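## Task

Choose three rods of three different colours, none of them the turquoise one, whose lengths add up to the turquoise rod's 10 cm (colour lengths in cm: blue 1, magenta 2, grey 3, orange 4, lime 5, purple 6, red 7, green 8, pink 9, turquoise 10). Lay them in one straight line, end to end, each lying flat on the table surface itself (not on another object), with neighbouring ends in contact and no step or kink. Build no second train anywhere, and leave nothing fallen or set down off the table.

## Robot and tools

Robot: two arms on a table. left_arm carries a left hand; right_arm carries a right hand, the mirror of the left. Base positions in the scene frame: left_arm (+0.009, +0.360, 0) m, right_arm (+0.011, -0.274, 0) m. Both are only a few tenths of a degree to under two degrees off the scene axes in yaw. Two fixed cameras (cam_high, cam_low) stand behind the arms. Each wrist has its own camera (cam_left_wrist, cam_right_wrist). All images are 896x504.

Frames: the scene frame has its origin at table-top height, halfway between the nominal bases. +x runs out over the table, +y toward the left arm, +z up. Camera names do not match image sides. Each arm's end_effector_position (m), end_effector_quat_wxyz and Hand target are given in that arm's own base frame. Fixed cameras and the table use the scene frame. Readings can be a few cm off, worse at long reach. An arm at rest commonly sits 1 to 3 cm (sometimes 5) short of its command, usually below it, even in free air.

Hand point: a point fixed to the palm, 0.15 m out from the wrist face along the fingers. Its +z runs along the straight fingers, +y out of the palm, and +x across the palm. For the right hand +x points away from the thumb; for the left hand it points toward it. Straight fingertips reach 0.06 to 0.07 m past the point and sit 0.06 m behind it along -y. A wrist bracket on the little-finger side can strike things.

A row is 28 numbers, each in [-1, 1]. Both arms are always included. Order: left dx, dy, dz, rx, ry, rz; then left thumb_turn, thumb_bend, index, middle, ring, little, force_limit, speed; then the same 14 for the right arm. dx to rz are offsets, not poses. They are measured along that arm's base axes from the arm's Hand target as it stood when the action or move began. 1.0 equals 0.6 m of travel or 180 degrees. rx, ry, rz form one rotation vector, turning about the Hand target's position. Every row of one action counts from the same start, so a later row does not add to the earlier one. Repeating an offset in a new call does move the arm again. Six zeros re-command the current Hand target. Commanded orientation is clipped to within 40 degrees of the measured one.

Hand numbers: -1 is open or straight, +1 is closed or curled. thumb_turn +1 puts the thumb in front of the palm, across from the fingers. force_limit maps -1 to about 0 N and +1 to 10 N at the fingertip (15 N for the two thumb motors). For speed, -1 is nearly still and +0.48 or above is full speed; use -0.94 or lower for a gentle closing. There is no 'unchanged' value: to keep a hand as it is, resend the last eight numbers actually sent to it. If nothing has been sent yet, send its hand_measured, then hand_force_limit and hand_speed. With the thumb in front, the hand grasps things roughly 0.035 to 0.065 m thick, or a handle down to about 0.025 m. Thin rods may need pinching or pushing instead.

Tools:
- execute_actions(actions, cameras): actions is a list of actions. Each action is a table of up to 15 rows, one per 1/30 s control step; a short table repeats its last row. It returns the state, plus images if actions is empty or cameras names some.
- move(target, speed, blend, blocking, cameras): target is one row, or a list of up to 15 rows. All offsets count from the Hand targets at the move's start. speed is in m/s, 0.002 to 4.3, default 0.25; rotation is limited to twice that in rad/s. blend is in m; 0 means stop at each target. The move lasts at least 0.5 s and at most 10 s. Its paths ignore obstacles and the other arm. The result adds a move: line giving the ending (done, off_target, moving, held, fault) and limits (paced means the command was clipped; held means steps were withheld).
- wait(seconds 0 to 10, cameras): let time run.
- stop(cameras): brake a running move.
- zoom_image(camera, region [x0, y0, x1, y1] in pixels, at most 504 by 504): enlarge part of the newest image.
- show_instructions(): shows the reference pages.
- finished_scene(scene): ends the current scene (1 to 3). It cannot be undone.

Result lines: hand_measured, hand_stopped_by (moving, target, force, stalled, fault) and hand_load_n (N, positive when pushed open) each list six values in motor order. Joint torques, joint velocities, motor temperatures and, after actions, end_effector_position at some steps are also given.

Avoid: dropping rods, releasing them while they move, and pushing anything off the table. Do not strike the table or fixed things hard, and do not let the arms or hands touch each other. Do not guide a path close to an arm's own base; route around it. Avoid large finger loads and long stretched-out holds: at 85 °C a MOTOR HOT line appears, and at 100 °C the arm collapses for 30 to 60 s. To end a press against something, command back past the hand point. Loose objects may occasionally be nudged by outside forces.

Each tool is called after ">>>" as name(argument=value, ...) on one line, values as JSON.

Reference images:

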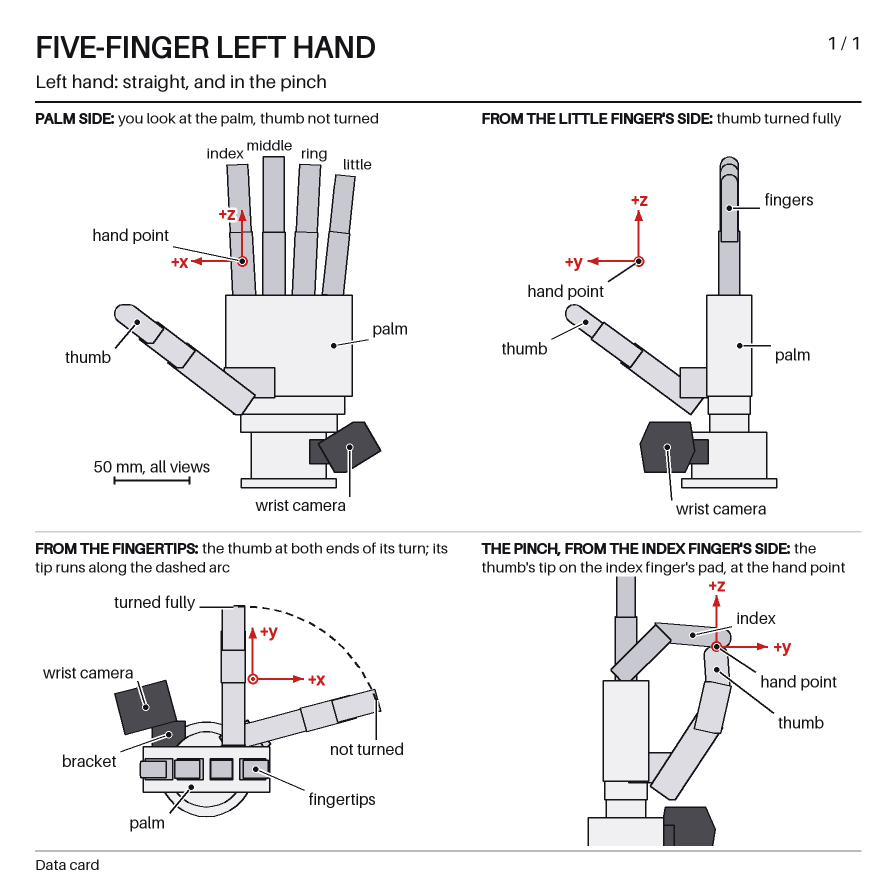

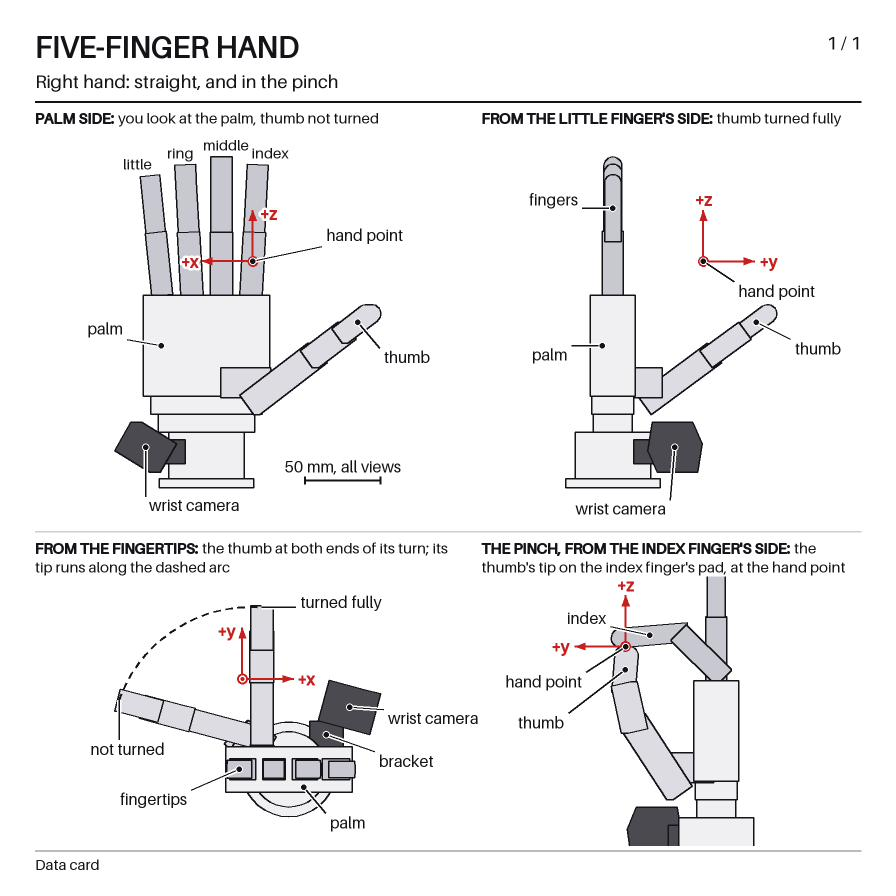

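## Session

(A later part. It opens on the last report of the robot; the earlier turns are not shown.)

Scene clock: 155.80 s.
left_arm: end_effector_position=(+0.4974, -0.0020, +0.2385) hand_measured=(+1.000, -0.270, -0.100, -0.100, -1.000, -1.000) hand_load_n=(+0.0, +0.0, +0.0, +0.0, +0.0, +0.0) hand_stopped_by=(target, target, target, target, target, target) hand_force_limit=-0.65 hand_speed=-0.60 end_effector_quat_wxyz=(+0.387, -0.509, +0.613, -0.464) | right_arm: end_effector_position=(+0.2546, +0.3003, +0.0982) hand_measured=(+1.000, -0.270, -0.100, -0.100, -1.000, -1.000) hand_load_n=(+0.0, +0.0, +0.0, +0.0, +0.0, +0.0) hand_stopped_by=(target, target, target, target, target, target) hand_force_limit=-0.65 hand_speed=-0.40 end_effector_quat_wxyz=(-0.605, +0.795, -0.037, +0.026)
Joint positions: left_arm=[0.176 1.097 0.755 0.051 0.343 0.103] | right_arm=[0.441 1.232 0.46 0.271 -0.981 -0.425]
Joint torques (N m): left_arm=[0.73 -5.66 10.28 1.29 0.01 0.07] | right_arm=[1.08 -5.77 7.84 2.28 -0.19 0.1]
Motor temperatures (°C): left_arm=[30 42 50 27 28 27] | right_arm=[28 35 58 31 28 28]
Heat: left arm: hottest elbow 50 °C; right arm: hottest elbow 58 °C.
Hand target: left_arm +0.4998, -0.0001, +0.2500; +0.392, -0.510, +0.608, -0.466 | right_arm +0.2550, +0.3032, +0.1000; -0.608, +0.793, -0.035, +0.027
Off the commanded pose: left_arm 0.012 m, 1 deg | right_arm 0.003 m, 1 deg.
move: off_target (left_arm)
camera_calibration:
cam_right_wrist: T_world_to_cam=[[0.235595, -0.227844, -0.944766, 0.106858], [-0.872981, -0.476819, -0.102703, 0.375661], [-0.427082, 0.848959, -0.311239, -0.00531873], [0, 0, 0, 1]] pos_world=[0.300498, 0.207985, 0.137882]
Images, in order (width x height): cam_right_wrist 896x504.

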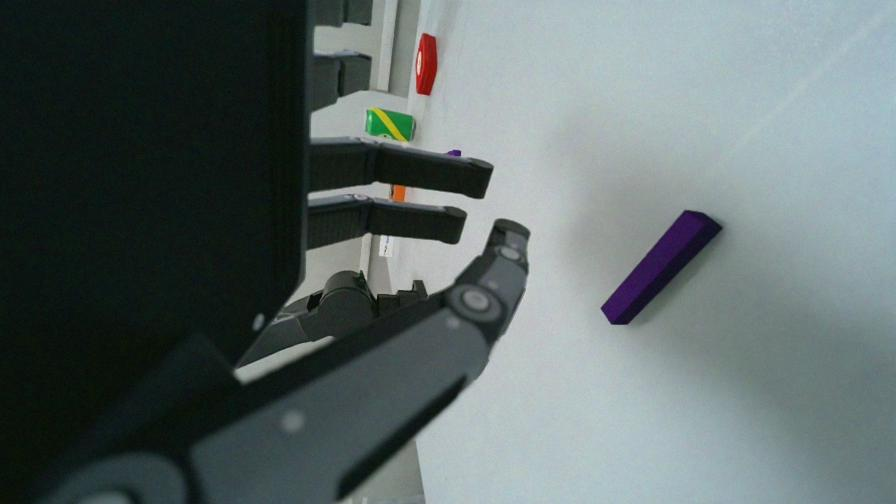

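>>> move(target=[0,0,0,0,0,0,1,-0.27,-0.1,-0.1,-1,-1,-0.65,-0.6,-0.0078,-0.0137,-0.097,0,0,0,1,-0.27,-0.1,-0.1,-1,-1,-0.65,-0.4], speed=0.1, cameras=["cam_right_wrist"])

>>> zoom_image(camera="cam_right_wrist", region=[440, 130, 640, 290])

Scene clock: 163.67 s.
left_arm: end_effector_position=(+0.4974, -0.0020, +0.2385) hand_measured=(+1.000, -0.270, -0.100, -0.100, -1.000, -1.000) hand_load_n=(+0.0, +0.0, +0.0, +0.0, +0.0, +0.0) hand_stopped_by=(target, target, target, target, target, target) hand_force_limit=-0.65 hand_speed=-0.60 end_effector_quat_wxyz=(+0.387, -0.509, +0.613, -0.464) | right_arm: end_effector_position=(+0.2452, +0.2966, +0.0411) hand_measured=(+1.000, -0.270, -0.100, -0.100, -1.000, -1.000) hand_load_n=(+0.0, +0.0, +0.0, +0.0, +0.0, +0.0) hand_stopped_by=(target, target, target, target, target, target) hand_force_limit=-0.65 hand_speed=-0.40 end_effector_quat_wxyz=(-0.605, +0.795, -0.037, +0.019)
Joint positions: left_arm=[0.176 1.097 0.755 0.051 0.343 0.103] | right_arm=[0.44 1.417 0.384 0.521 -0.993 -0.424]
Joint velocities: left_arm=[-0.044 -0.005 0.007 0.022 -0.022 0.022] | right_arm=[within noise]
Joint torques (N m): left_arm=[0.91 -6.01 10.19 1.32 0.01 0.07] | right_arm=[-0.15 -6.48 5.86 2.28 -0.36 -0.07]
Motor temperatures (°C): left_arm=[30 42 50 27 27 27] | right_arm=[28 35 58 31 28 28]
Heat: left arm: hottest elbow 50 °C; right arm: hottest elbow 58 °C.
Hand target: left_arm +0.4998, -0.0001, +0.2500; +0.392, -0.510, +0.608, -0.466 | right_arm +0.2504, +0.2950, +0.0418; -0.608, +0.793, -0.035, +0.027
Off the commanded pose: left_arm 0.012 m, 1 deg | right_arm 0.005 m, 1 deg.
move: off_target (left_arm)
camera_calibration:
cam_right_wrist: T_world_to_cam=[[0.225044, -0.225447, -0.947908, 0.0562668], [-0.870313, -0.48392, -0.091528, 0.360773], [-0.438077, 0.845574, -0.305112, -0.0204524], [0, 0, 0, 1]] pos_world=[0.292363, 0.204564, 0.0801163]
Images, in order (width x height): cam_right_wrist 896x504.

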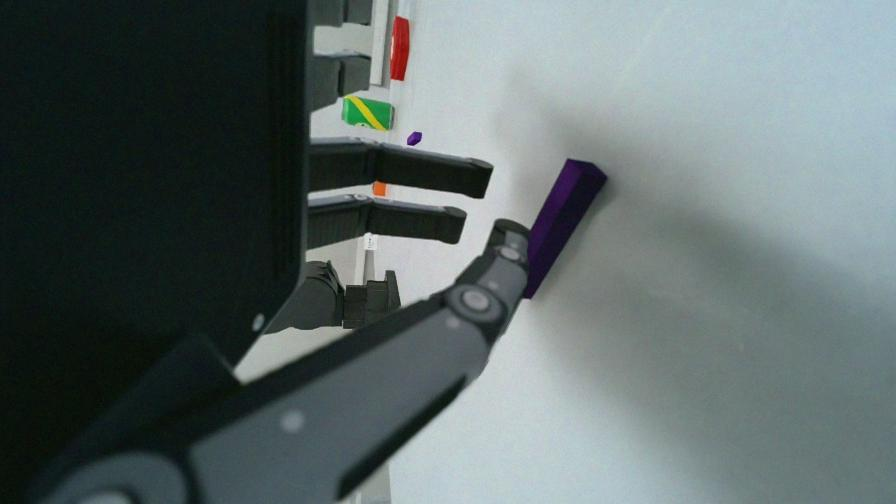

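Scaled by 2.520 from the camera's 896x504 image, which has a finer 1280x720 frame.

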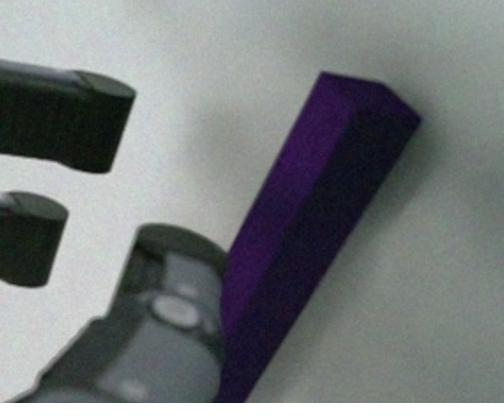

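>>> move(target=[0,0,0,0,0,0,1,-0.27,-0.1,-0.1,-1,-1,-0.65,-0.6,0.0067,-0.01,-0.0217,0,0,0,1,-0.27,-0.1,-0.1,-1,-1,-0.65,-0.4], speed=0.08, cameras=["cam_right_wrist"])

>>> zoom_image(camera="cam_right_wrist", region=[440, 130, 640, 290])

Scene clock: 168.57 s.
left_arm: end_effector_position=(+0.4974, -0.0020, +0.2385) hand_measured=(+1.000, -0.270, -0.100, -0.100, -1.000, -1.000) hand_load_n=(+0.0, +0.0, +0.0, +0.0, +0.0, +0.0) hand_stopped_by=(target, target, target, target, target, target) hand_force_limit=-0.65 hand_speed=-0.60 end_effector_quat_wxyz=(+0.387, -0.509, +0.613, -0.464) | right_arm: end_effector_position=(+0.2506, +0.2912, +0.0304) hand_measured=(+1.000, -0.270, -0.100, -0.100, -1.000, -1.000) hand_load_n=(+0.0, +0.0, +0.0, +0.0, +0.0, +0.0) hand_stopped_by=(target, target, target, target, target, target) hand_force_limit=-0.65 hand_speed=-0.40 end_effector_quat_wxyz=(-0.606, +0.794, -0.038, +0.019)
Joint positions: left_arm=[0.176 1.097 0.755 0.051 0.343 0.103] | right_arm=[0.415 1.468 0.384 0.56 -1.014 -0.44]
Joint torques (N m): left_arm=[0.85 -5.71 10.15 1.22 0 0.09] | right_arm=[-0.03 -6.59 5.22 2.26 -0.37 -0.11]
Motor temperatures (°C): left_arm=[30 41 50 27 27 27] | right_arm=[28 35 57 31 28 28]
Heat: left arm: hottest elbow 50 °C; right arm: hottest elbow 57 °C.
Hand target: left_arm +0.4998, -0.0001, +0.2500; +0.392, -0.510, +0.608, -0.466 | right_arm +0.2543, +0.2890, +0.0287; -0.608, +0.793, -0.035, +0.027
Off the commanded pose: left_arm 0.012 m, 1 deg | right_arm 0.005 m, 1 deg.
move: off_target (left_arm)
camera_calibration:
cam_right_wrist: T_world_to_cam=[[0.224908, -0.22298, -0.948523, 0.0430554], [-0.871348, -0.481699, -0.0933708, 0.361549], [-0.436083, 0.847494, -0.302631, -0.0180657], [0, 0, 0, 1]] pos_world=[0.297474, 0.199069, 0.06913]
Images, in order (width x height): cam_right_wrist 896x504.

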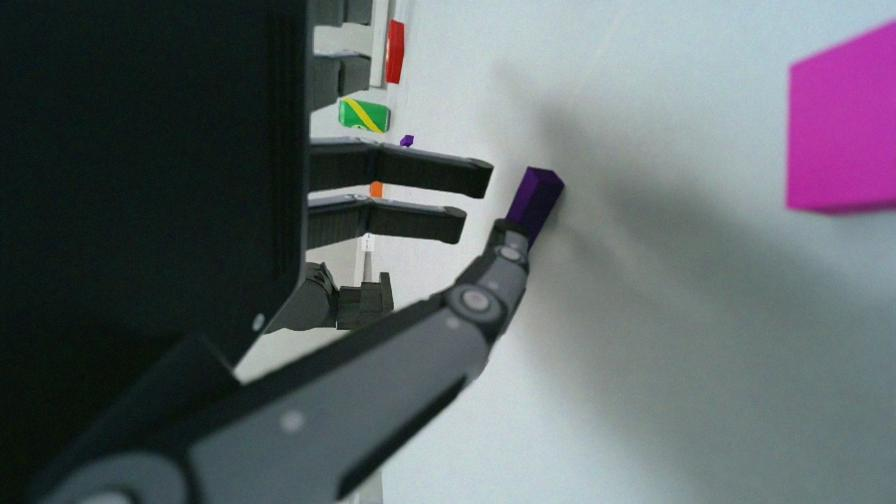

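Scaled by 2.520 from the camera's 896x504 image, which has a finer 1280x720 frame.

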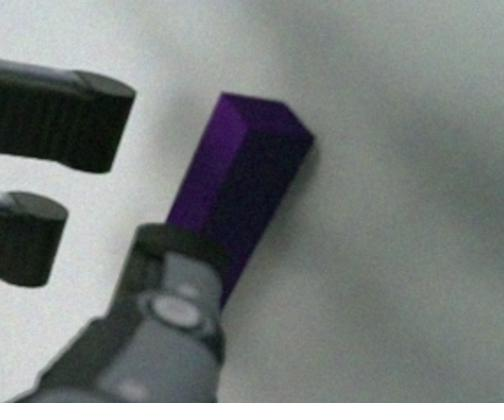

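>>> move(target=[0,0,0,0,0,0,1,-0.27,-0.1,-0.1,-1,-1,-0.65,-0.6,0,-0.0017,-0.0133,0,0,0,1,-0.27,-0.1,-0.1,-1,-1,-0.65,-0.4], speed=0.06, cameras=["cam_right_wrist"])

>>> zoom_image(camera="cam_right_wrist", region=[440, 130, 640, 290])

Scene clock: 172.93 s.
left_arm: end_effector_position=(+0.4974, -0.0020, +0.2385) hand_measured=(+1.000, -0.270, -0.100, -0.100, -1.000, -1.000) hand_load_n=(+0.0, +0.0, +0.0, +0.0, +0.0, +0.0) hand_stopped_by=(target, target, target, target, target, target) hand_force_limit=-0.65 hand_speed=-0.60 end_effector_quat_wxyz=(+0.387, -0.509, +0.613, -0.464) | right_arm: end_effector_position=(+0.2504, +0.2904, +0.0227) hand_measured=(+1.000, -0.270, -0.100, -0.100, -1.000, -1.000) hand_load_n=(+0.0, +0.0, +0.0, +0.5, +0.0, +0.0) hand_stopped_by=(target, target, target, target, target, target) hand_force_limit=-0.65 hand_speed=-0.40 end_effector_quat_wxyz=(-0.606, +0.794, -0.037, +0.019)
Joint positions: left_arm=[0.176 1.097 0.755 0.051 0.343 0.103] | right_arm=[0.412 1.501 0.379 0.596 -1.017 -0.444]
Joint torques (N m): left_arm=[0.73 -5.6 10.21 1.22 -0.01 0.07] | right_arm=[-0.21 -6.53 4.92 2.26 -0.37 -0.12]
Motor temperatures (°C): left_arm=[30 41 51 27 27 27] | right_arm=[28 36 56 31 28 28]
Heat: left arm: hottest elbow 51 °C; right arm: hottest elbow 56 °C.
Hand target: left_arm +0.4998, -0.0001, +0.2500; +0.392, -0.510, +0.608, -0.466 | right_arm +0.2542, +0.2879, +0.0207; -0.608, +0.793, -0.035, +0.027
Off the commanded pose: left_arm 0.012 m, 1 deg | right_arm 0.005 m, 1 deg.
move: off_target (left_arm)
camera_calibration:
cam_right_wrist: T_world_to_cam=[[0.226245, -0.222313, -0.948362, 0.0350339], [-0.870813, -0.482415, -0.0946582, 0.360366], [-0.43646, 0.847262, -0.302737, -0.0195124], [0, 0, 0, 1]] pos_world=[0.297369, 0.198167, 0.0614293]
Images, in order (width x height): cam_right_wrist 896x504.

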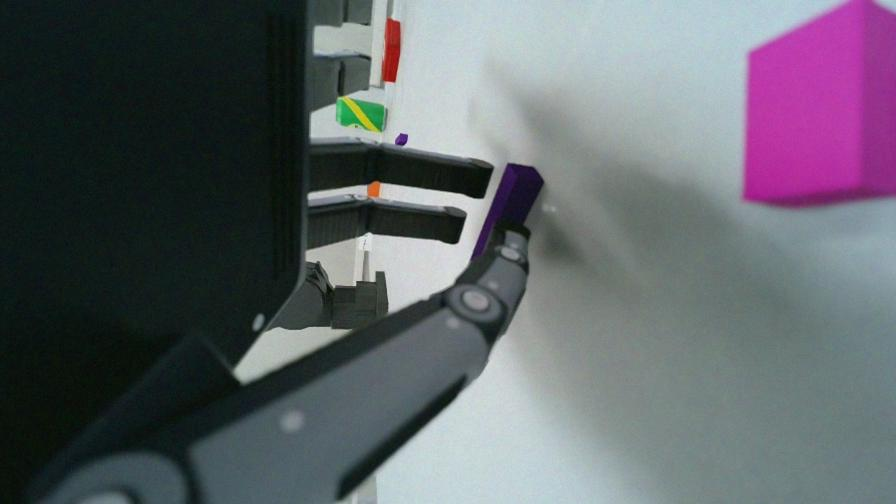

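Scaled by 2.520 from the camera's 896x504 image, which has a finer 1280x720 frame.

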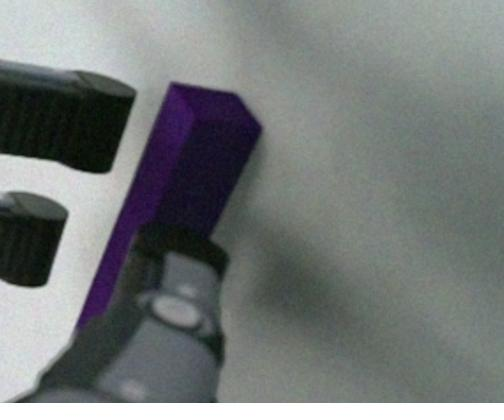

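>>> move(target=[0,0,0,0,0,0,1,-0.27,-0.1,-0.1,-1,-1,-0.65,-0.6,0,-0.0017,-0.01,0,0,0,1,-0.27,-0.1,-0.1,-1,-1,-0.65,-0.4], speed=0.06, cameras=["cam_right_wrist"])

>>> zoom_image(camera="cam_right_wrist", region=[440, 130, 640, 290])

Scene clock: 176.67 s.
left_arm: end_effector_position=(+0.4974, -0.0020, +0.2385) hand_measured=(+1.000, -0.270, -0.100, -0.100, -1.000, -1.000) hand_load_n=(+0.0, +0.0, +0.0, +0.0, +0.0, +0.0) hand_stopped_by=(target, target, target, target, target, target) hand_force_limit=-0.65 hand_speed=-0.60 end_effector_quat_wxyz=(+0.387, -0.509, +0.613, -0.464) | right_arm: end_effector_position=(+0.2520, +0.2901, +0.0179) hand_measured=(+1.000, -0.270, -0.100, -0.100, -1.000, -1.000) hand_load_n=(+0.0, +0.0, +0.0, +0.0, +0.0, +0.0) hand_stopped_by=(target, target, target, target, target, target) hand_force_limit=-0.65 hand_speed=-0.40 end_effector_quat_wxyz=(-0.607, +0.794, -0.036, +0.021)
Joint positions: left_arm=[0.176 1.097 0.755 0.051 0.343 0.103] | right_arm=[0.409 1.525 0.379 0.622 -1.019 -0.447]
Joint torques (N m): left_arm=[0.73 -5.6 10.22 1.21 0 0.06] | right_arm=[-0.21 -6.59 4.41 2.25 -0.37 -0.12]
Motor temperatures (°C): left_arm=[30 41 51 27 27 27] | right_arm=[28 36 56 31 29 28]
Heat: left arm: hottest elbow 51 °C; right arm: hottest elbow 56 °C.
Hand target: left_arm +0.4998, -0.0001, +0.2500; +0.392, -0.510, +0.608, -0.466 | right_arm +0.2542, +0.2869, +0.0148; -0.608, +0.793, -0.035, +0.027
Off the commanded pose: left_arm 0.012 m, 1 deg | right_arm 0.005 m, 1 deg.
move: off_target (left_arm)
camera_calibration:
cam_right_wrist: T_world_to_cam=[[0.22986, -0.220745, -0.947859, 0.0286554], [-0.87041, -0.482322, -0.0987513, 0.361164], [-0.435374, 0.847725, -0.303005, -0.0204583], [0, 0, 0, 1]] pos_world=[0.298867, 0.197866, 0.0566278]
Images, in order (width x height): cam_right_wrist 896x504.

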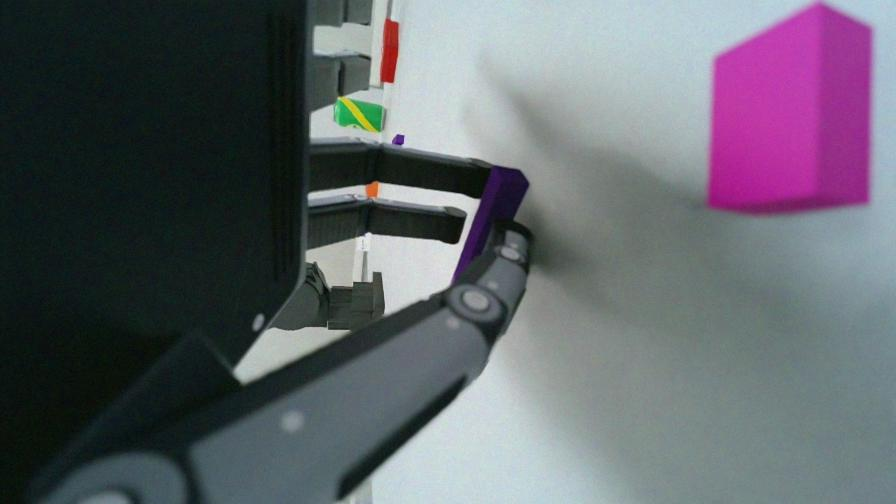

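Scaled by 2.520 from the camera's 896x504 image, which has a finer 1280x720 frame.

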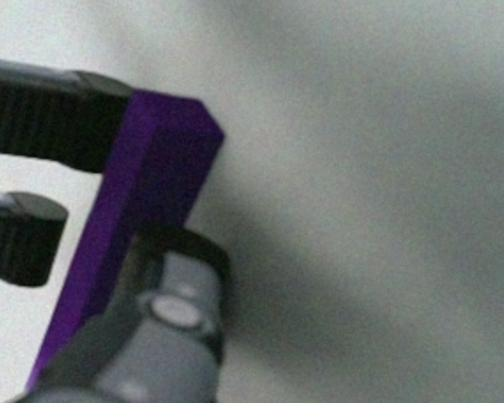

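>>> move(target=[0,0,0,0,0,0,1,-0.27,-0.1,-0.1,-1,-1,-0.65,-0.6,0,0,0,0,0,0,1,-0.25,0.3,0.3,-1,-1,-0.65,-0.9], speed=0.06, cameras=["cam_right_wrist"])

>>> zoom_image(camera="cam_right_wrist", region=[440, 130, 640, 290])

Scene clock: 179.77 s.
left_arm: end_effector_position=(+0.4974, -0.0020, +0.2385) hand_measured=(+1.000, -0.270, -0.100, -0.100, -1.000, -1.000) hand_load_n=(+0.0, +0.0, +0.0, +0.0, +0.0, +0.0) hand_stopped_by=(target, target, target, target, target, target) hand_force_limit=-0.65 hand_speed=-0.60 end_effector_quat_wxyz=(+0.387, -0.509, +0.613, -0.464) | right_arm: end_effector_position=(+0.2522, +0.2904, +0.0184) hand_measured=(+1.000, -0.250, +0.150, +0.130, -1.000, -1.000) hand_load_n=(-2.0, +1.5, +3.0, +2.0, +0.0, +0.0) hand_stopped_by=(target, target, force, force, target, target) hand_force_limit=-0.65 hand_speed=-0.90 end_effector_quat_wxyz=(-0.608, +0.793, -0.035, +0.021)
Joint positions: left_arm=[0.176 1.097 0.755 0.051 0.343 0.103] | right_arm=[0.409 1.525 0.379 0.626 -1.021 -0.447]
Joint torques (N m): left_arm=[0.67 -6.01 10.25 1.21 0.03 0.06] | right_arm=[-0.21 -6.71 4.44 2.15 -0.29 -0.11]
Motor temperatures (°C): left_arm=[30 41 51 27 27 27] | right_arm=[28 36 55 31 29 28]
Heat: left arm: hottest elbow 51 °C; right arm: hottest elbow 55 °C.
Hand target: left_arm +0.4998, -0.0001, +0.2500; +0.392, -0.510, +0.608, -0.466 | right_arm +0.2542, +0.2869, +0.0148; -0.608, +0.793, -0.035, +0.027
Off the commanded pose: left_arm 0.012 m, 1 deg | right_arm 0.005 m, 1 deg.
move: off_target (left_arm)
camera_calibration:
cam_right_wrist: T_world_to_cam=[[0.232874, -0.218247, -0.947701, 0.0277486], [-0.869329, -0.48354, -0.102261, 0.361641], [-0.435933, 0.847678, -0.302332, -0.0203345], [0, 0, 0, 1]] pos_world=[0.299059, 0.198161, 0.0571313]
Images, in order (width x height): cam_right_wrist 896x504.

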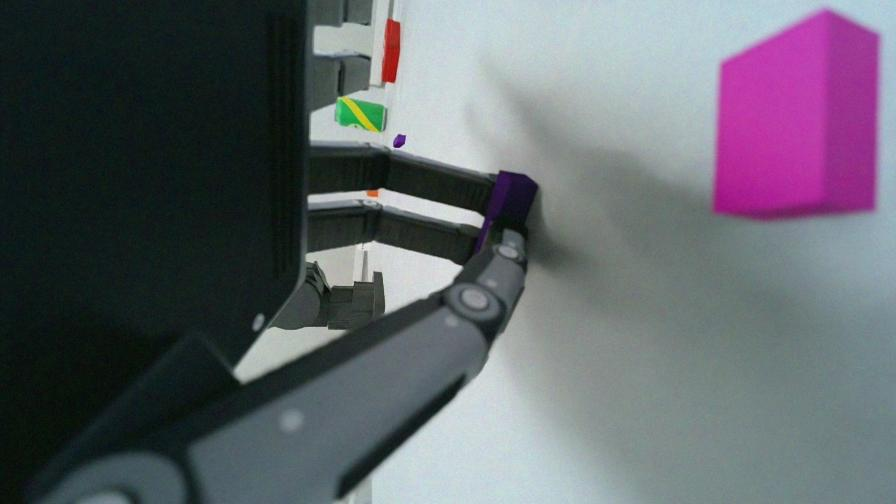

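Scaled by 2.520 from the camera's 896x504 image, which has a finer 1280x720 frame.

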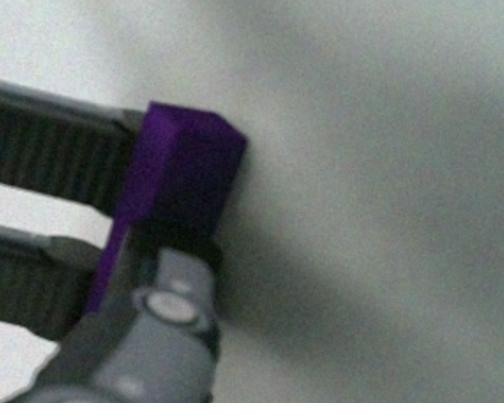

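>>> move(target=[[0,0,0,0,0,0,1,-0.27,-0.1,-0.1,-1,-1,-0.65,-0.6,0,0,0.1167,0,0,0,1,-0.25,0.3,0.3,-1,-1,-0.65,-0.9],[0,0,0,0,0,0,1,-0.27,-0.1,-0.1,-1,-1,-0.65,-0.6,0.231,0.2268,0.0995,0,0,-0.0789,1,-0.25,0.3,0.3,-1,-1,-0.65,-0.9],[0,0,0,0,0,0,1,-0.27,-0.1,-0.1,-1,-1,-0.65,-0.6,0.1942,0.2422,0.081,0,0,-0.0789,1,-0.25,0.3,0.3,-1,-1,-0.65,-0.9],[0,0,0,0,0,0,1,-0.27,-0.1,-0.1,-1,-1,-0.65,-0.6,0.187,0.2477,0.0358,0,0,-0.0789,1,-0.25,0.3,0.3,-1,-1,-0.65,-0.9]], speed=[0.1,0.2,0.1,0.06], blend=[0.01,0.01,0,0], cameras=["cam_right_wrist"])

Scene clock: 190.67 s.
left_arm: end_effector_position=(+0.4974, -0.0020, +0.2385) hand_measured=(+1.000, -0.270, -0.100, -0.100, -1.000, -1.000) hand_load_n=(+0.0, +0.0, +0.0, +0.0, +0.0, +0.0) hand_stopped_by=(target, target, target, target, target, target) hand_force_limit=-0.65 hand_speed=-0.60 end_effector_quat_wxyz=(+0.387, -0.509, +0.613, -0.464) | right_arm: end_effector_position=(+0.3689, +0.4300, +0.0362) hand_measured=(+1.000, -0.250, +0.150, +0.130, -1.000, -1.000) hand_load_n=(-2.0, +3.0, +2.0, +2.0, -0.5, +0.0) hand_stopped_by=(target, target, force, force, target, target) hand_force_limit=-0.65 hand_speed=-0.90 end_effector_quat_wxyz=(-0.596, +0.785, -0.134, +0.103)
Joint positions: left_arm=[0.176 1.097 0.755 0.051 0.343 0.103] | right_arm=[0.65 1.74 0.736 0.681 -0.556 -0.177]
Joint torques (N m): left_arm=[0.62 -5.83 10.26 1.21 0 0.07] | right_arm=[1.44 -12.45 6.46 2.62 0.17 0.1]
Heat: left arm: hottest elbow 51 °C; right arm: hottest elbow 54 °C.
Hand target: left_arm +0.4998, -0.0001, +0.2500; +0.392, -0.510, +0.608, -0.466 | right_arm +0.3665, +0.4355, +0.0363; -0.600, +0.782, -0.133, +0.102
Off the commanded pose: left_arm 0.012 m, 1 deg | right_arm 0.006 m, 1 deg.
move: off_target (left_arm)
camera_calibration:
cam_right_wrist: T_world_to_cam=[[0.175721, -0.28248, -0.943041, 0.0964326], [-0.963301, -0.246791, -0.105573, 0.465438], [-0.202912, 0.926984, -0.315479, -0.201975], [0, 0, 0, 1]] pos_world=[0.390428, 0.329334, 0.0763584]
Images, in order (width x height): cam_right_wrist 896x504.

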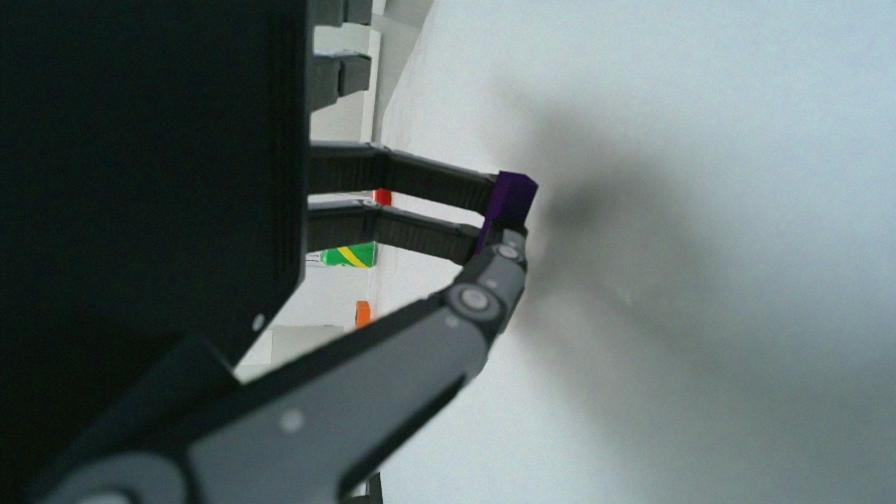

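>>> move(target=[0,0,0,0,0,0,1,-0.27,-0.1,-0.1,-1,-1,-0.65,-0.6,-0.006,0.0042,-0.0283,0,0,0,1,-0.25,0.3,0.3,-1,-1,-0.65,-0.9], speed=0.06)

>>> move(target=[0,0,0,0,0,0,1,-0.27,-0.1,-0.1,-1,-1,-0.65,-0.6,0,0,-0.0067,0,0,0,1,-0.25,0.3,0.3,-1,-1,-0.65,-0.9], speed=0.06)

Scene clock: 193.53 s.
left_arm: end_effector_position=(+0.4974, -0.0020, +0.2385) hand_measured=(+1.000, -0.270, -0.100, -0.100, -1.000, -1.000) hand_load_n=(+0.0, +0.0, +0.0, +0.0, +0.0, +0.0) hand_stopped_by=(target, target, target, target, target, target) hand_force_limit=-0.65 hand_speed=-0.60 end_effector_quat_wxyz=(+0.387, -0.509, +0.613, -0.464) | right_arm: end_effector_position=(+0.3664, +0.4335, +0.0223) hand_measured=(+1.000, -0.250, +0.150, +0.130, -1.000, -1.000) hand_load_n=(-1.0, +2.5, +2.5, +2.5, +0.0, +0.0) hand_stopped_by=(target, target, force, force, target, target) hand_force_limit=-0.65 hand_speed=-0.90 end_effector_quat_wxyz=(-0.597, +0.784, -0.133, +0.104)
Joint positions: left_arm=[0.176 1.097 0.755 0.051 0.343 0.103] | right_arm=[0.66 1.782 0.73 0.737 -0.547 -0.173]
Joint torques (N m): left_arm=[0.91 -5.89 10.3 1.22 0.01 0.06] | right_arm=[1.49 -12.16 5.91 2.62 0.17 0.09]
Heat: left arm: hottest elbow 51 °C; right arm: hottest elbow 54 °C.
Hand target: left_arm +0.4998, -0.0001, +0.2500; +0.392, -0.510, +0.608, -0.466 | right_arm +0.3628, +0.4381, +0.0192; -0.600, +0.782, -0.132, +0.102
Off the commanded pose: left_arm 0.012 m, 1 deg | right_arm 0.006 m, 0 deg.
move: off_target (left_arm)

Scene clock: 194.23 s.
left_arm: end_effector_position=(+0.4974, -0.0020, +0.2385) hand_measured=(+1.000, -0.270, -0.100, -0.100, -1.000, -1.000) hand_load_n=(+0.0, +0.0, +0.0, +0.0, +0.0, +0.0) hand_stopped_by=(target, target, target, target, target, target) hand_force_limit=-0.65 hand_speed=-0.60 end_effector_quat_wxyz=(+0.387, -0.509, +0.613, -0.464) | right_arm: end_effector_position=(+0.3672, +0.4343, +0.0220) hand_measured=(+1.000, -0.250, +0.150, +0.130, -1.000, -1.000) hand_load_n=(-1.0, +2.5, +2.5, +2.5, -0.5, +0.0) hand_stopped_by=(target, target, force, force, target, target) hand_force_limit=-0.65 hand_speed=-0.90 end_effector_quat_wxyz=(-0.600, +0.782, -0.132, +0.106)
Joint positions: left_arm=[0.176 1.097 0.755 0.051 0.343 0.103] | right_arm=[0.66 1.787 0.73 0.751 -0.547 -0.17]
Joint torques (N m): left_arm=[0.85 -6.12 10.25 1.31 0.01 0.07] | right_arm=[1.38 -11.75 5.76 2.55 0.19 0.06]
Heat: left arm: hottest elbow 51 °C; right arm: hottest elbow 54 °C.
Hand target: left_arm +0.4998, -0.0001, +0.2500; +0.392, -0.510, +0.608, -0.466 | right_arm +0.3628, +0.4381, +0.0152; -0.600, +0.782, -0.133, +0.102
Off the commanded pose: left_arm 0.012 m, 1 deg | right_arm 0.009 m, 0 deg.
move: off_target (left_arm)

>>> move(target=[[0,0,0,0,0,0,1,-0.27,-0.1,-0.1,-1,-1,-0.65,-0.6,0,0,0.008,0,0,0,1,-0.27,-0.1,-0.1,-1,-1,-0.65,-0.6],[0,0,0,0,0,0,1,-0.27,-0.1,-0.1,-1,-1,-0.65,-0.6,0,0,0.12,0,0,0,1,-0.27,-0.1,-0.1,-1,-1,-0.65,-0.6]], speed=[0.04,0.12], cameras=["cam_right_wrist"])

>>> zoom_image(camera="cam_right_wrist", region=[500, 100, 740, 300])

Scene clock: 198.20 s.
left_arm: end_effector_position=(+0.4974, -0.0020, +0.2385) hand_measured=(+1.000, -0.270, -0.100, -0.100, -1.000, -1.000) hand_load_n=(+0.0, +0.5, +0.0, +0.0, +0.0, +0.0) hand_stopped_by=(target, target, target, target, target, target) hand_force_limit=-0.65 hand_speed=-0.60 end_effector_quat_wxyz=(+0.387, -0.509, +0.613, -0.464) | right_arm: end_effector_position=(+0.3575, +0.4268, +0.0716) hand_measured=(+1.000, -0.270, -0.100, -0.100, -1.000, -1.000) hand_load_n=(+0.0, +0.0, +0.0, +0.0, +0.0, +0.0) hand_stopped_by=(target, target, target, target, target, target) hand_force_limit=-0.65 hand_speed=-0.60 end_effector_quat_wxyz=(-0.591, +0.789, -0.138, +0.098)
Joint positions: left_arm=[0.176 1.097 0.755 0.051 0.343 0.103] | right_arm=[0.66 1.621 0.73 0.555 -0.546 -0.17]
Joint torques (N m): left_arm=[0.91 -5.48 10.19 1.17 0.02 0.06] | right_arm=[1.49 -12.86 9.91 1.52 0.15 0.07]
Heat: left arm: hottest elbow 52 °C; right arm: hottest elbow 53 °C.
Hand target: left_arm +0.4998, -0.0001, +0.2500; +0.392, -0.510, +0.608, -0.466 | right_arm +0.3629, +0.4381, +0.0873; -0.600, +0.782, -0.132, +0.102
Off the commanded pose: left_arm 0.012 m, 1 deg | right_arm 0.020 m, 1 deg.
move: off_target (left_arm, right_arm)
camera_calibration:
cam_right_wrist: T_world_to_cam=[[0.161358, -0.290538, -0.94316, 0.139455], [-0.964994, -0.246672, -0.0891061, 0.456774], [-0.206763, 0.924522, -0.32017, -0.18739], [0, 0, 0, 1]] pos_world=[0.379537, 0.326437, 0.112233]
Images, in order (width x height): cam_right_wrist 896x504.

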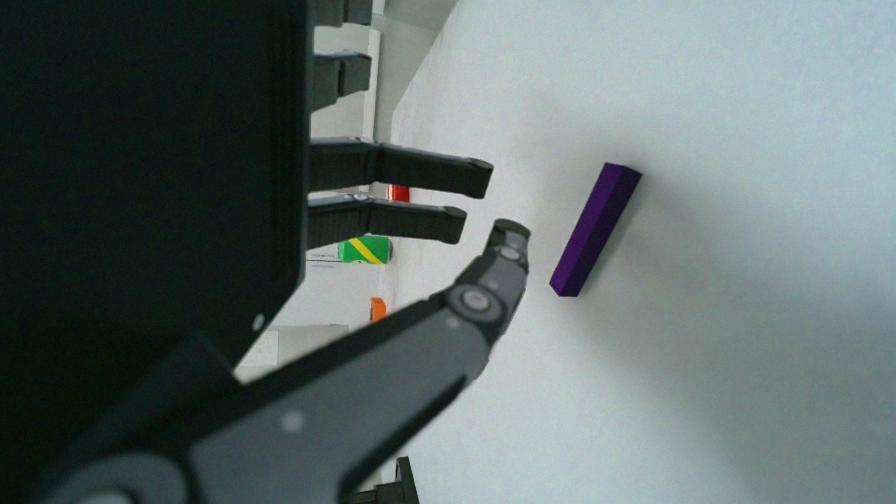

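Scaled by 2.100 from the camera's 896x504 image, which has a finer 1280x720 frame.

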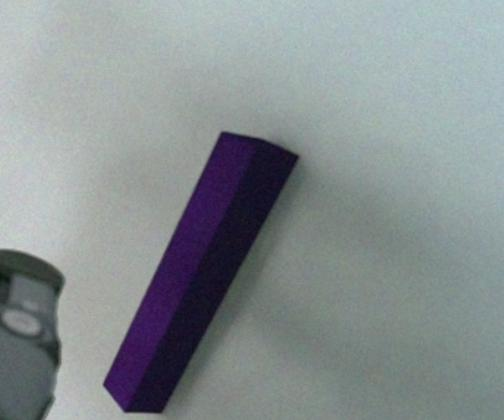

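>>> move(target=[[0,0,0,0,0,0,1,-0.27,-0.1,-0.1,-1,-1,-0.65,-0.6,0.04,-0.1,0.03,0,0,-0.0156,1,-0.27,-0.1,-0.1,-1,-1,-0.65,-0.6],[0,0,0,0,0,0,1,-0.27,-0.1,-0.1,-1,-1,-0.65,-0.6,0.06,-0.47,0.0,0,0,-0.0156,1,-0.27,-0.1,-0.1,-1,-1,-0.65,-0.6]], speed=[0.15,0.22], blend=[0.02,0], cameras=["cam_right_wrist"])

>>> zoom_image(camera="cam_right_wrist", region=[480, 130, 720, 330])

Scene clock: 210.33 s.
left_arm: end_effector_position=(+0.4974, -0.0020, +0.2385) hand_measured=(+1.000, -0.270, -0.100, -0.100, -1.000, -1.000) hand_load_n=(+0.0, +0.0, +0.0, +0.0, +0.0, +0.0) hand_stopped_by=(target, target, target, target, target, target) hand_force_limit=-0.65 hand_speed=-0.60 end_effector_quat_wxyz=(+0.387, -0.509, +0.613, -0.464) | right_arm: end_effector_position=(+0.3870, +0.1553, +0.0725) hand_measured=(+1.000, -0.270, -0.100, -0.100, -1.000, -1.000) hand_load_n=(+0.0, +0.0, +0.0, +0.0, -0.5, -0.5) hand_stopped_by=(target, target, target, target, target, target) hand_force_limit=-0.65 hand_speed=-0.60 end_effector_quat_wxyz=(-0.594, +0.780, -0.169, +0.102)
Joint positions: left_arm=[0.176 1.097 0.755 0.051 0.343 0.103] | right_arm=[-0.043 1.449 0.609 0.135 -1.137 -0.613]
Joint torques (N m): left_arm=[0.79 -6.01 10.28 1.24 0.01 0.08] | right_arm=[0.79 -10.29 9.69 1.07 -0.53 -0.12]
Heat: left arm: hottest elbow 52 °C; right arm: hottest elbow 54 °C.
Hand target: left_arm +0.4998, -0.0001, +0.2500; +0.392, -0.510, +0.608, -0.466 | right_arm +0.3989, +0.1561, +0.0873; -0.597, +0.779, -0.152, +0.116
Off the commanded pose: left_arm 0.012 m, 1 deg | right_arm 0.019 m, 3 deg.
move: off_target (left_arm, right_arm)
camera_calibration:
cam_right_wrist: T_world_to_cam=[[0.119329, -0.278489, -0.952998, 0.0718718], [-0.979075, -0.192367, -0.06638, 0.41371], [-0.164839, 0.940978, -0.295617, 0.0494314], [0, 0, 0, 1]] pos_world=[0.404625, 0.0530859, 0.110568]
Images, in order (width x height): cam_right_wrist 896x504.

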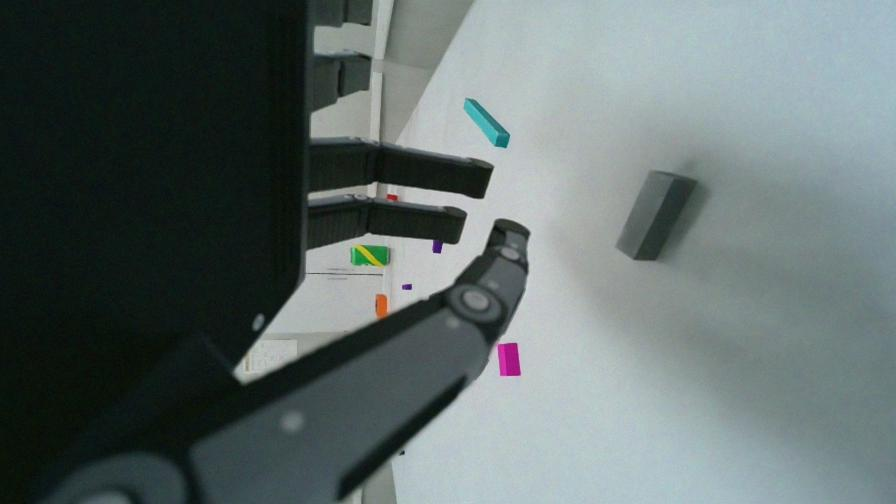

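Scaled by 2.100 from the camera's 896x504 image, which has a finer 1280x720 frame.

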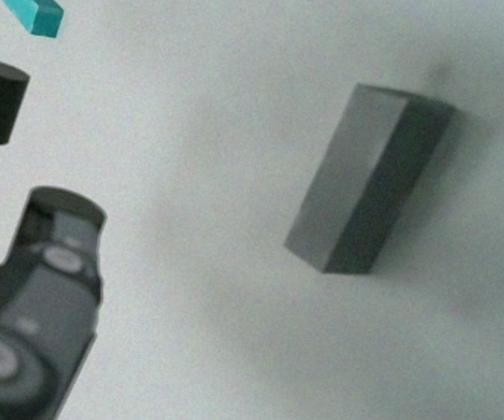

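>>> move(target=[0,0,0,0,0,0,1,-0.27,-0.1,-0.1,-1,-1,-0.65,-0.6,-0.0082,-0.0268,-0.0872,0,0,0,1,-0.27,-0.1,-0.1,-1,-1,-0.65,-0.6], speed=0.1, cameras=["cam_right_wrist"])

>>> zoom_image(camera="cam_right_wrist", region=[440, 130, 640, 290])

Scene clock: 215.80 s.
left_arm: end_effector_position=(+0.4974, -0.0020, +0.2385) hand_measured=(+1.000, -0.270, -0.100, -0.100, -1.000, -1.000) hand_load_n=(+0.0, +0.0, +0.0, +0.0, +0.0, +0.0) hand_stopped_by=(target, target, target, target, target, target) hand_force_limit=-0.65 hand_speed=-0.60 end_effector_quat_wxyz=(+0.387, -0.509, +0.613, -0.464) | right_arm: end_effector_position=(+0.3895, +0.1436, +0.0351) hand_measured=(+1.000, -0.270, -0.100, -0.100, -1.000, -1.000) hand_load_n=(+0.0, +0.0, +0.0, -0.5, +0.0, +0.0) hand_stopped_by=(target, target, target, target, target, target) hand_force_limit=-0.65 hand_speed=-0.60 end_effector_quat_wxyz=(-0.596, +0.780, -0.158, +0.106)
Joint positions: left_arm=[0.176 1.097 0.755 0.051 0.343 0.103] | right_arm=[-0.076 1.565 0.596 0.217 -1.171 -0.688]
Joint torques (N m): left_arm=[0.79 -5.77 10.19 1.21 0.01 0.07] | right_arm=[0.03 -9.29 6.22 2 -0.55 -0.11]
Heat: left arm: hottest elbow 52 °C; right arm: hottest elbow 54 °C.
Hand target: left_arm +0.4998, -0.0001, +0.2500; +0.392, -0.510, +0.608, -0.466 | right_arm +0.3940, +0.1399, +0.0350; -0.597, +0.779, -0.152, +0.116
Off the commanded pose: left_arm 0.012 m, 1 deg | right_arm 0.006 m, 1 deg.
move: off_target (left_arm)
camera_calibration:
cam_right_wrist: T_world_to_cam=[[0.143162, -0.277931, -0.949873, 0.023079], [-0.97493, -0.20479, -0.0870173, 0.412367], [-0.170339, 0.938518, -0.300282, 0.0524103], [0, 0, 0, 1]] pos_world=[0.407652, 0.0416748, 0.073543]
Images, in order (width x height): cam_right_wrist 896x504.

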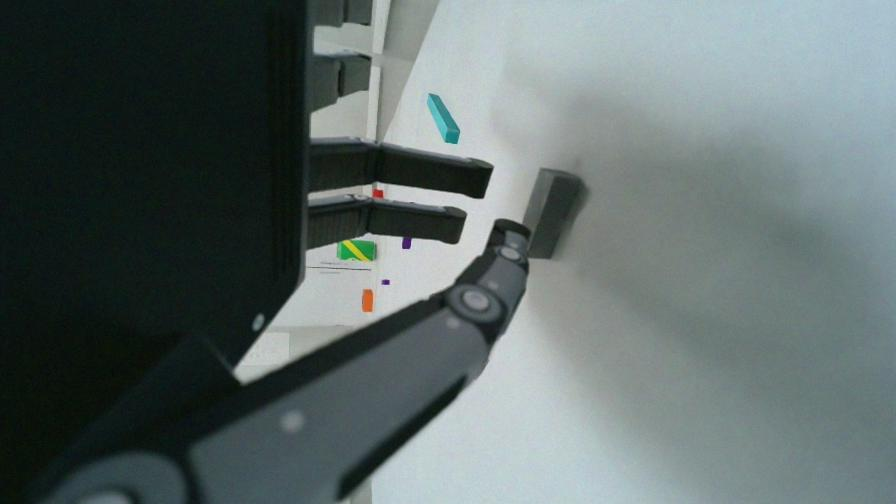

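Scaled by 2.520 from the camera's 896x504 image, which has a finer 1280x720 frame.

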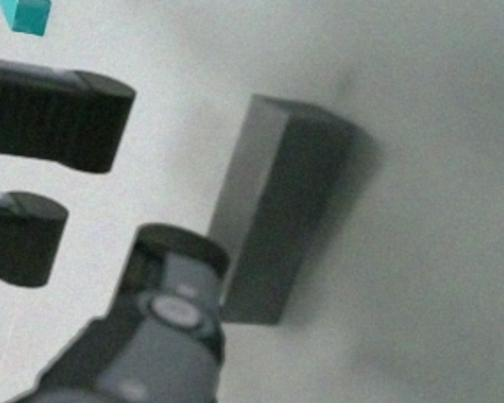

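>>> move(target=[0,0,0,0,0,0,1,-0.27,-0.1,-0.1,-1,-1,-0.65,-0.6,0.0057,-0.0057,-0.0267,0,0,0,1,-0.27,-0.1,-0.1,-1,-1,-0.65,-0.6], speed=0.07, cameras=["cam_right_wrist"])

>>> zoom_image(camera="cam_right_wrist", region=[440, 130, 640, 290])

Scene clock: 220.30 s.
left_arm: end_effector_position=(+0.4974, -0.0020, +0.2385) hand_measured=(+1.000, -0.270, -0.100, -0.100, -1.000, -1.000) hand_load_n=(+0.0, +0.0, +0.0, +0.0, +0.0, -0.5) hand_stopped_by=(target, target, target, target, target, target) hand_force_limit=-0.65 hand_speed=-0.60 end_effector_quat_wxyz=(+0.387, -0.509, +0.613, -0.464) | right_arm: end_effector_position=(+0.3913, +0.1410, +0.0195) hand_measured=(+1.000, -0.270, -0.100, -0.100, -1.000, -1.000) hand_load_n=(+0.0, +0.0, +0.0, +0.0, +0.0, +0.0) hand_stopped_by=(target, target, target, target, target, target) hand_force_limit=-0.65 hand_speed=-0.60 end_effector_quat_wxyz=(-0.596, +0.780, -0.157, +0.106)
Joint positions: left_arm=[0.176 1.097 0.755 0.051 0.343 0.103] | right_arm=[-0.083 1.617 0.596 0.255 -1.177 -0.704]
Joint torques (N m): left_arm=[0.73 -5.95 10.25 1.17 0.03 0.09] | right_arm=[-0.21 -9.29 6.16 1.96 -0.56 -0.13]
Heat: left arm: hottest elbow 52 °C; right arm: hottest elbow 53 °C.
Hand target: left_arm +0.4998, -0.0001, +0.2500; +0.392, -0.510, +0.608, -0.466 | right_arm +0.3973, +0.1366, +0.0189; -0.597, +0.779, -0.152, +0.116
Off the commanded pose: left_arm 0.012 m, 1 deg | right_arm 0.008 m, 1 deg.
move: off_target (left_arm)
camera_calibration:
cam_right_wrist: T_world_to_cam=[[0.143967, -0.277906, -0.949759, 0.00702359], [-0.974534, -0.206556, -0.0872822, 0.41225], [-0.171923, 0.938138, -0.300566, 0.0511989], [0, 0, 0, 1]] pos_world=[0.409543, 0.0390732, 0.0580415]
Images, in order (width x height): cam_right_wrist 896x504.

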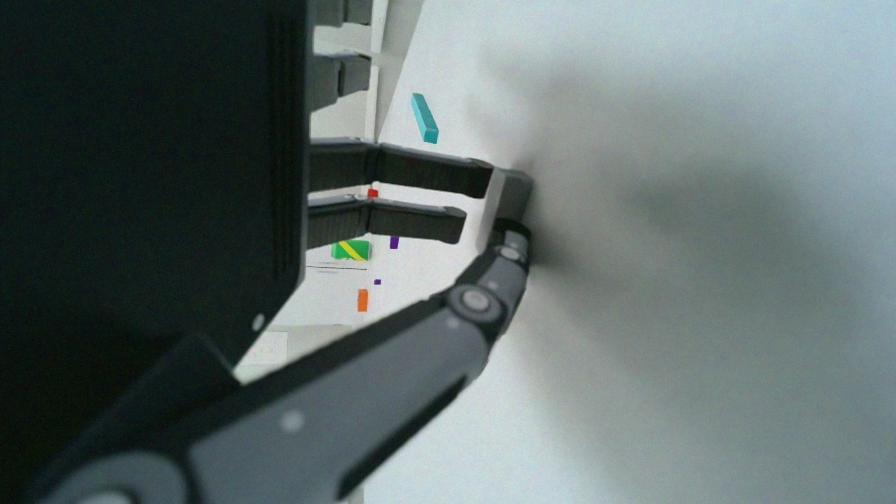

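Scaled by 2.520 from the camera's 896x504 image, which has a finer 1280x720 frame.

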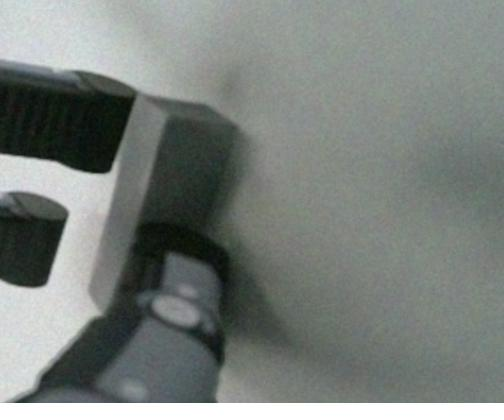

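>>> move(target=[0,0,0,0,0,0,1,-0.27,-0.1,-0.1,-1,-1,-0.65,-0.6,0,0,-0.003,0,0,0,1,-0.25,0.3,0.3,-1,-1,-0.65,-0.9], speed=0.06, cameras=["cam_right_wrist"])

>>> zoom_image(camera="cam_right_wrist", region=[440, 130, 640, 290])

Scene clock: 224.27 s.
left_arm: end_effector_position=(+0.4974, -0.0020, +0.2385) hand_measured=(+1.000, -0.270, -0.100, -0.100, -1.000, -1.000) hand_load_n=(+0.0, +0.0, +0.0, +0.0, +0.0, +0.0) hand_stopped_by=(target, target, target, target, target, target) hand_force_limit=-0.65 hand_speed=-0.60 end_effector_quat_wxyz=(+0.387, -0.509, +0.613, -0.464) | right_arm: end_effector_position=(+0.3923, +0.1410, +0.0200) hand_measured=(+1.000, -0.250, +0.160, +0.132, -1.000, -1.000) hand_load_n=(-0.5, +3.0, +4.5, +2.5, +0.0, +0.0) hand_stopped_by=(target, target, force, force, target, target) hand_force_limit=-0.65 hand_speed=-0.90 end_effector_quat_wxyz=(-0.597, +0.780, -0.154, +0.108)
Joint positions: left_arm=[0.176 1.097 0.755 0.051 0.343 0.103] | right_arm=[-0.083 1.618 0.596 0.263 -1.179 -0.705]
Joint torques (N m): left_arm=[0.85 -5.71 10.15 1.25 0.01 0.08] | right_arm=[-0.09 -8.94 6.06 1.96 -0.49 -0.11]
Heat: left arm: hottest elbow 52 °C; right arm: hottest elbow 53 °C.
Hand target: left_arm +0.4998, -0.0001, +0.2500; +0.392, -0.510, +0.608, -0.466 | right_arm +0.3973, +0.1366, +0.0171; -0.597, +0.779, -0.152, +0.116
Off the commanded pose: left_arm 0.012 m, 1 deg | right_arm 0.007 m, 1 deg.
move: off_target (left_arm)
camera_calibration:
cam_right_wrist: T_world_to_cam=[[0.151984, -0.27719, -0.948718, 0.00410849], [-0.97348, -0.208036, -0.0951678, 0.413277], [-0.170988, 0.938023, -0.301457, 0.0511116], [0, 0, 0, 1]] pos_world=[0.410432, 0.0391715, 0.0586364]
Images, in order (width x height): cam_right_wrist 896x504.

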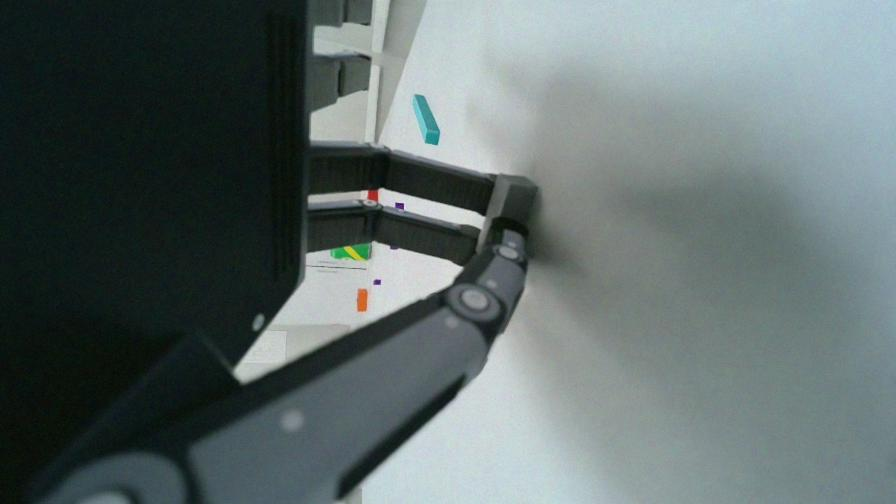

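Scaled by 2.520 from the camera's 896x504 image, which has a finer 1280x720 frame.

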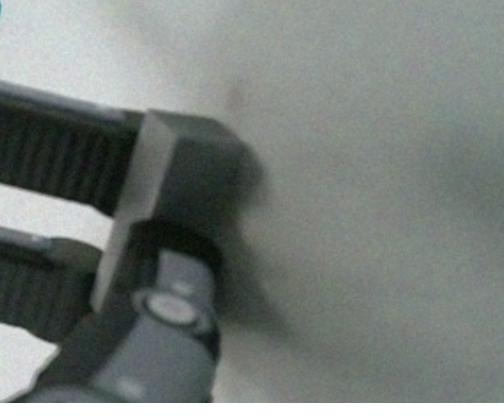

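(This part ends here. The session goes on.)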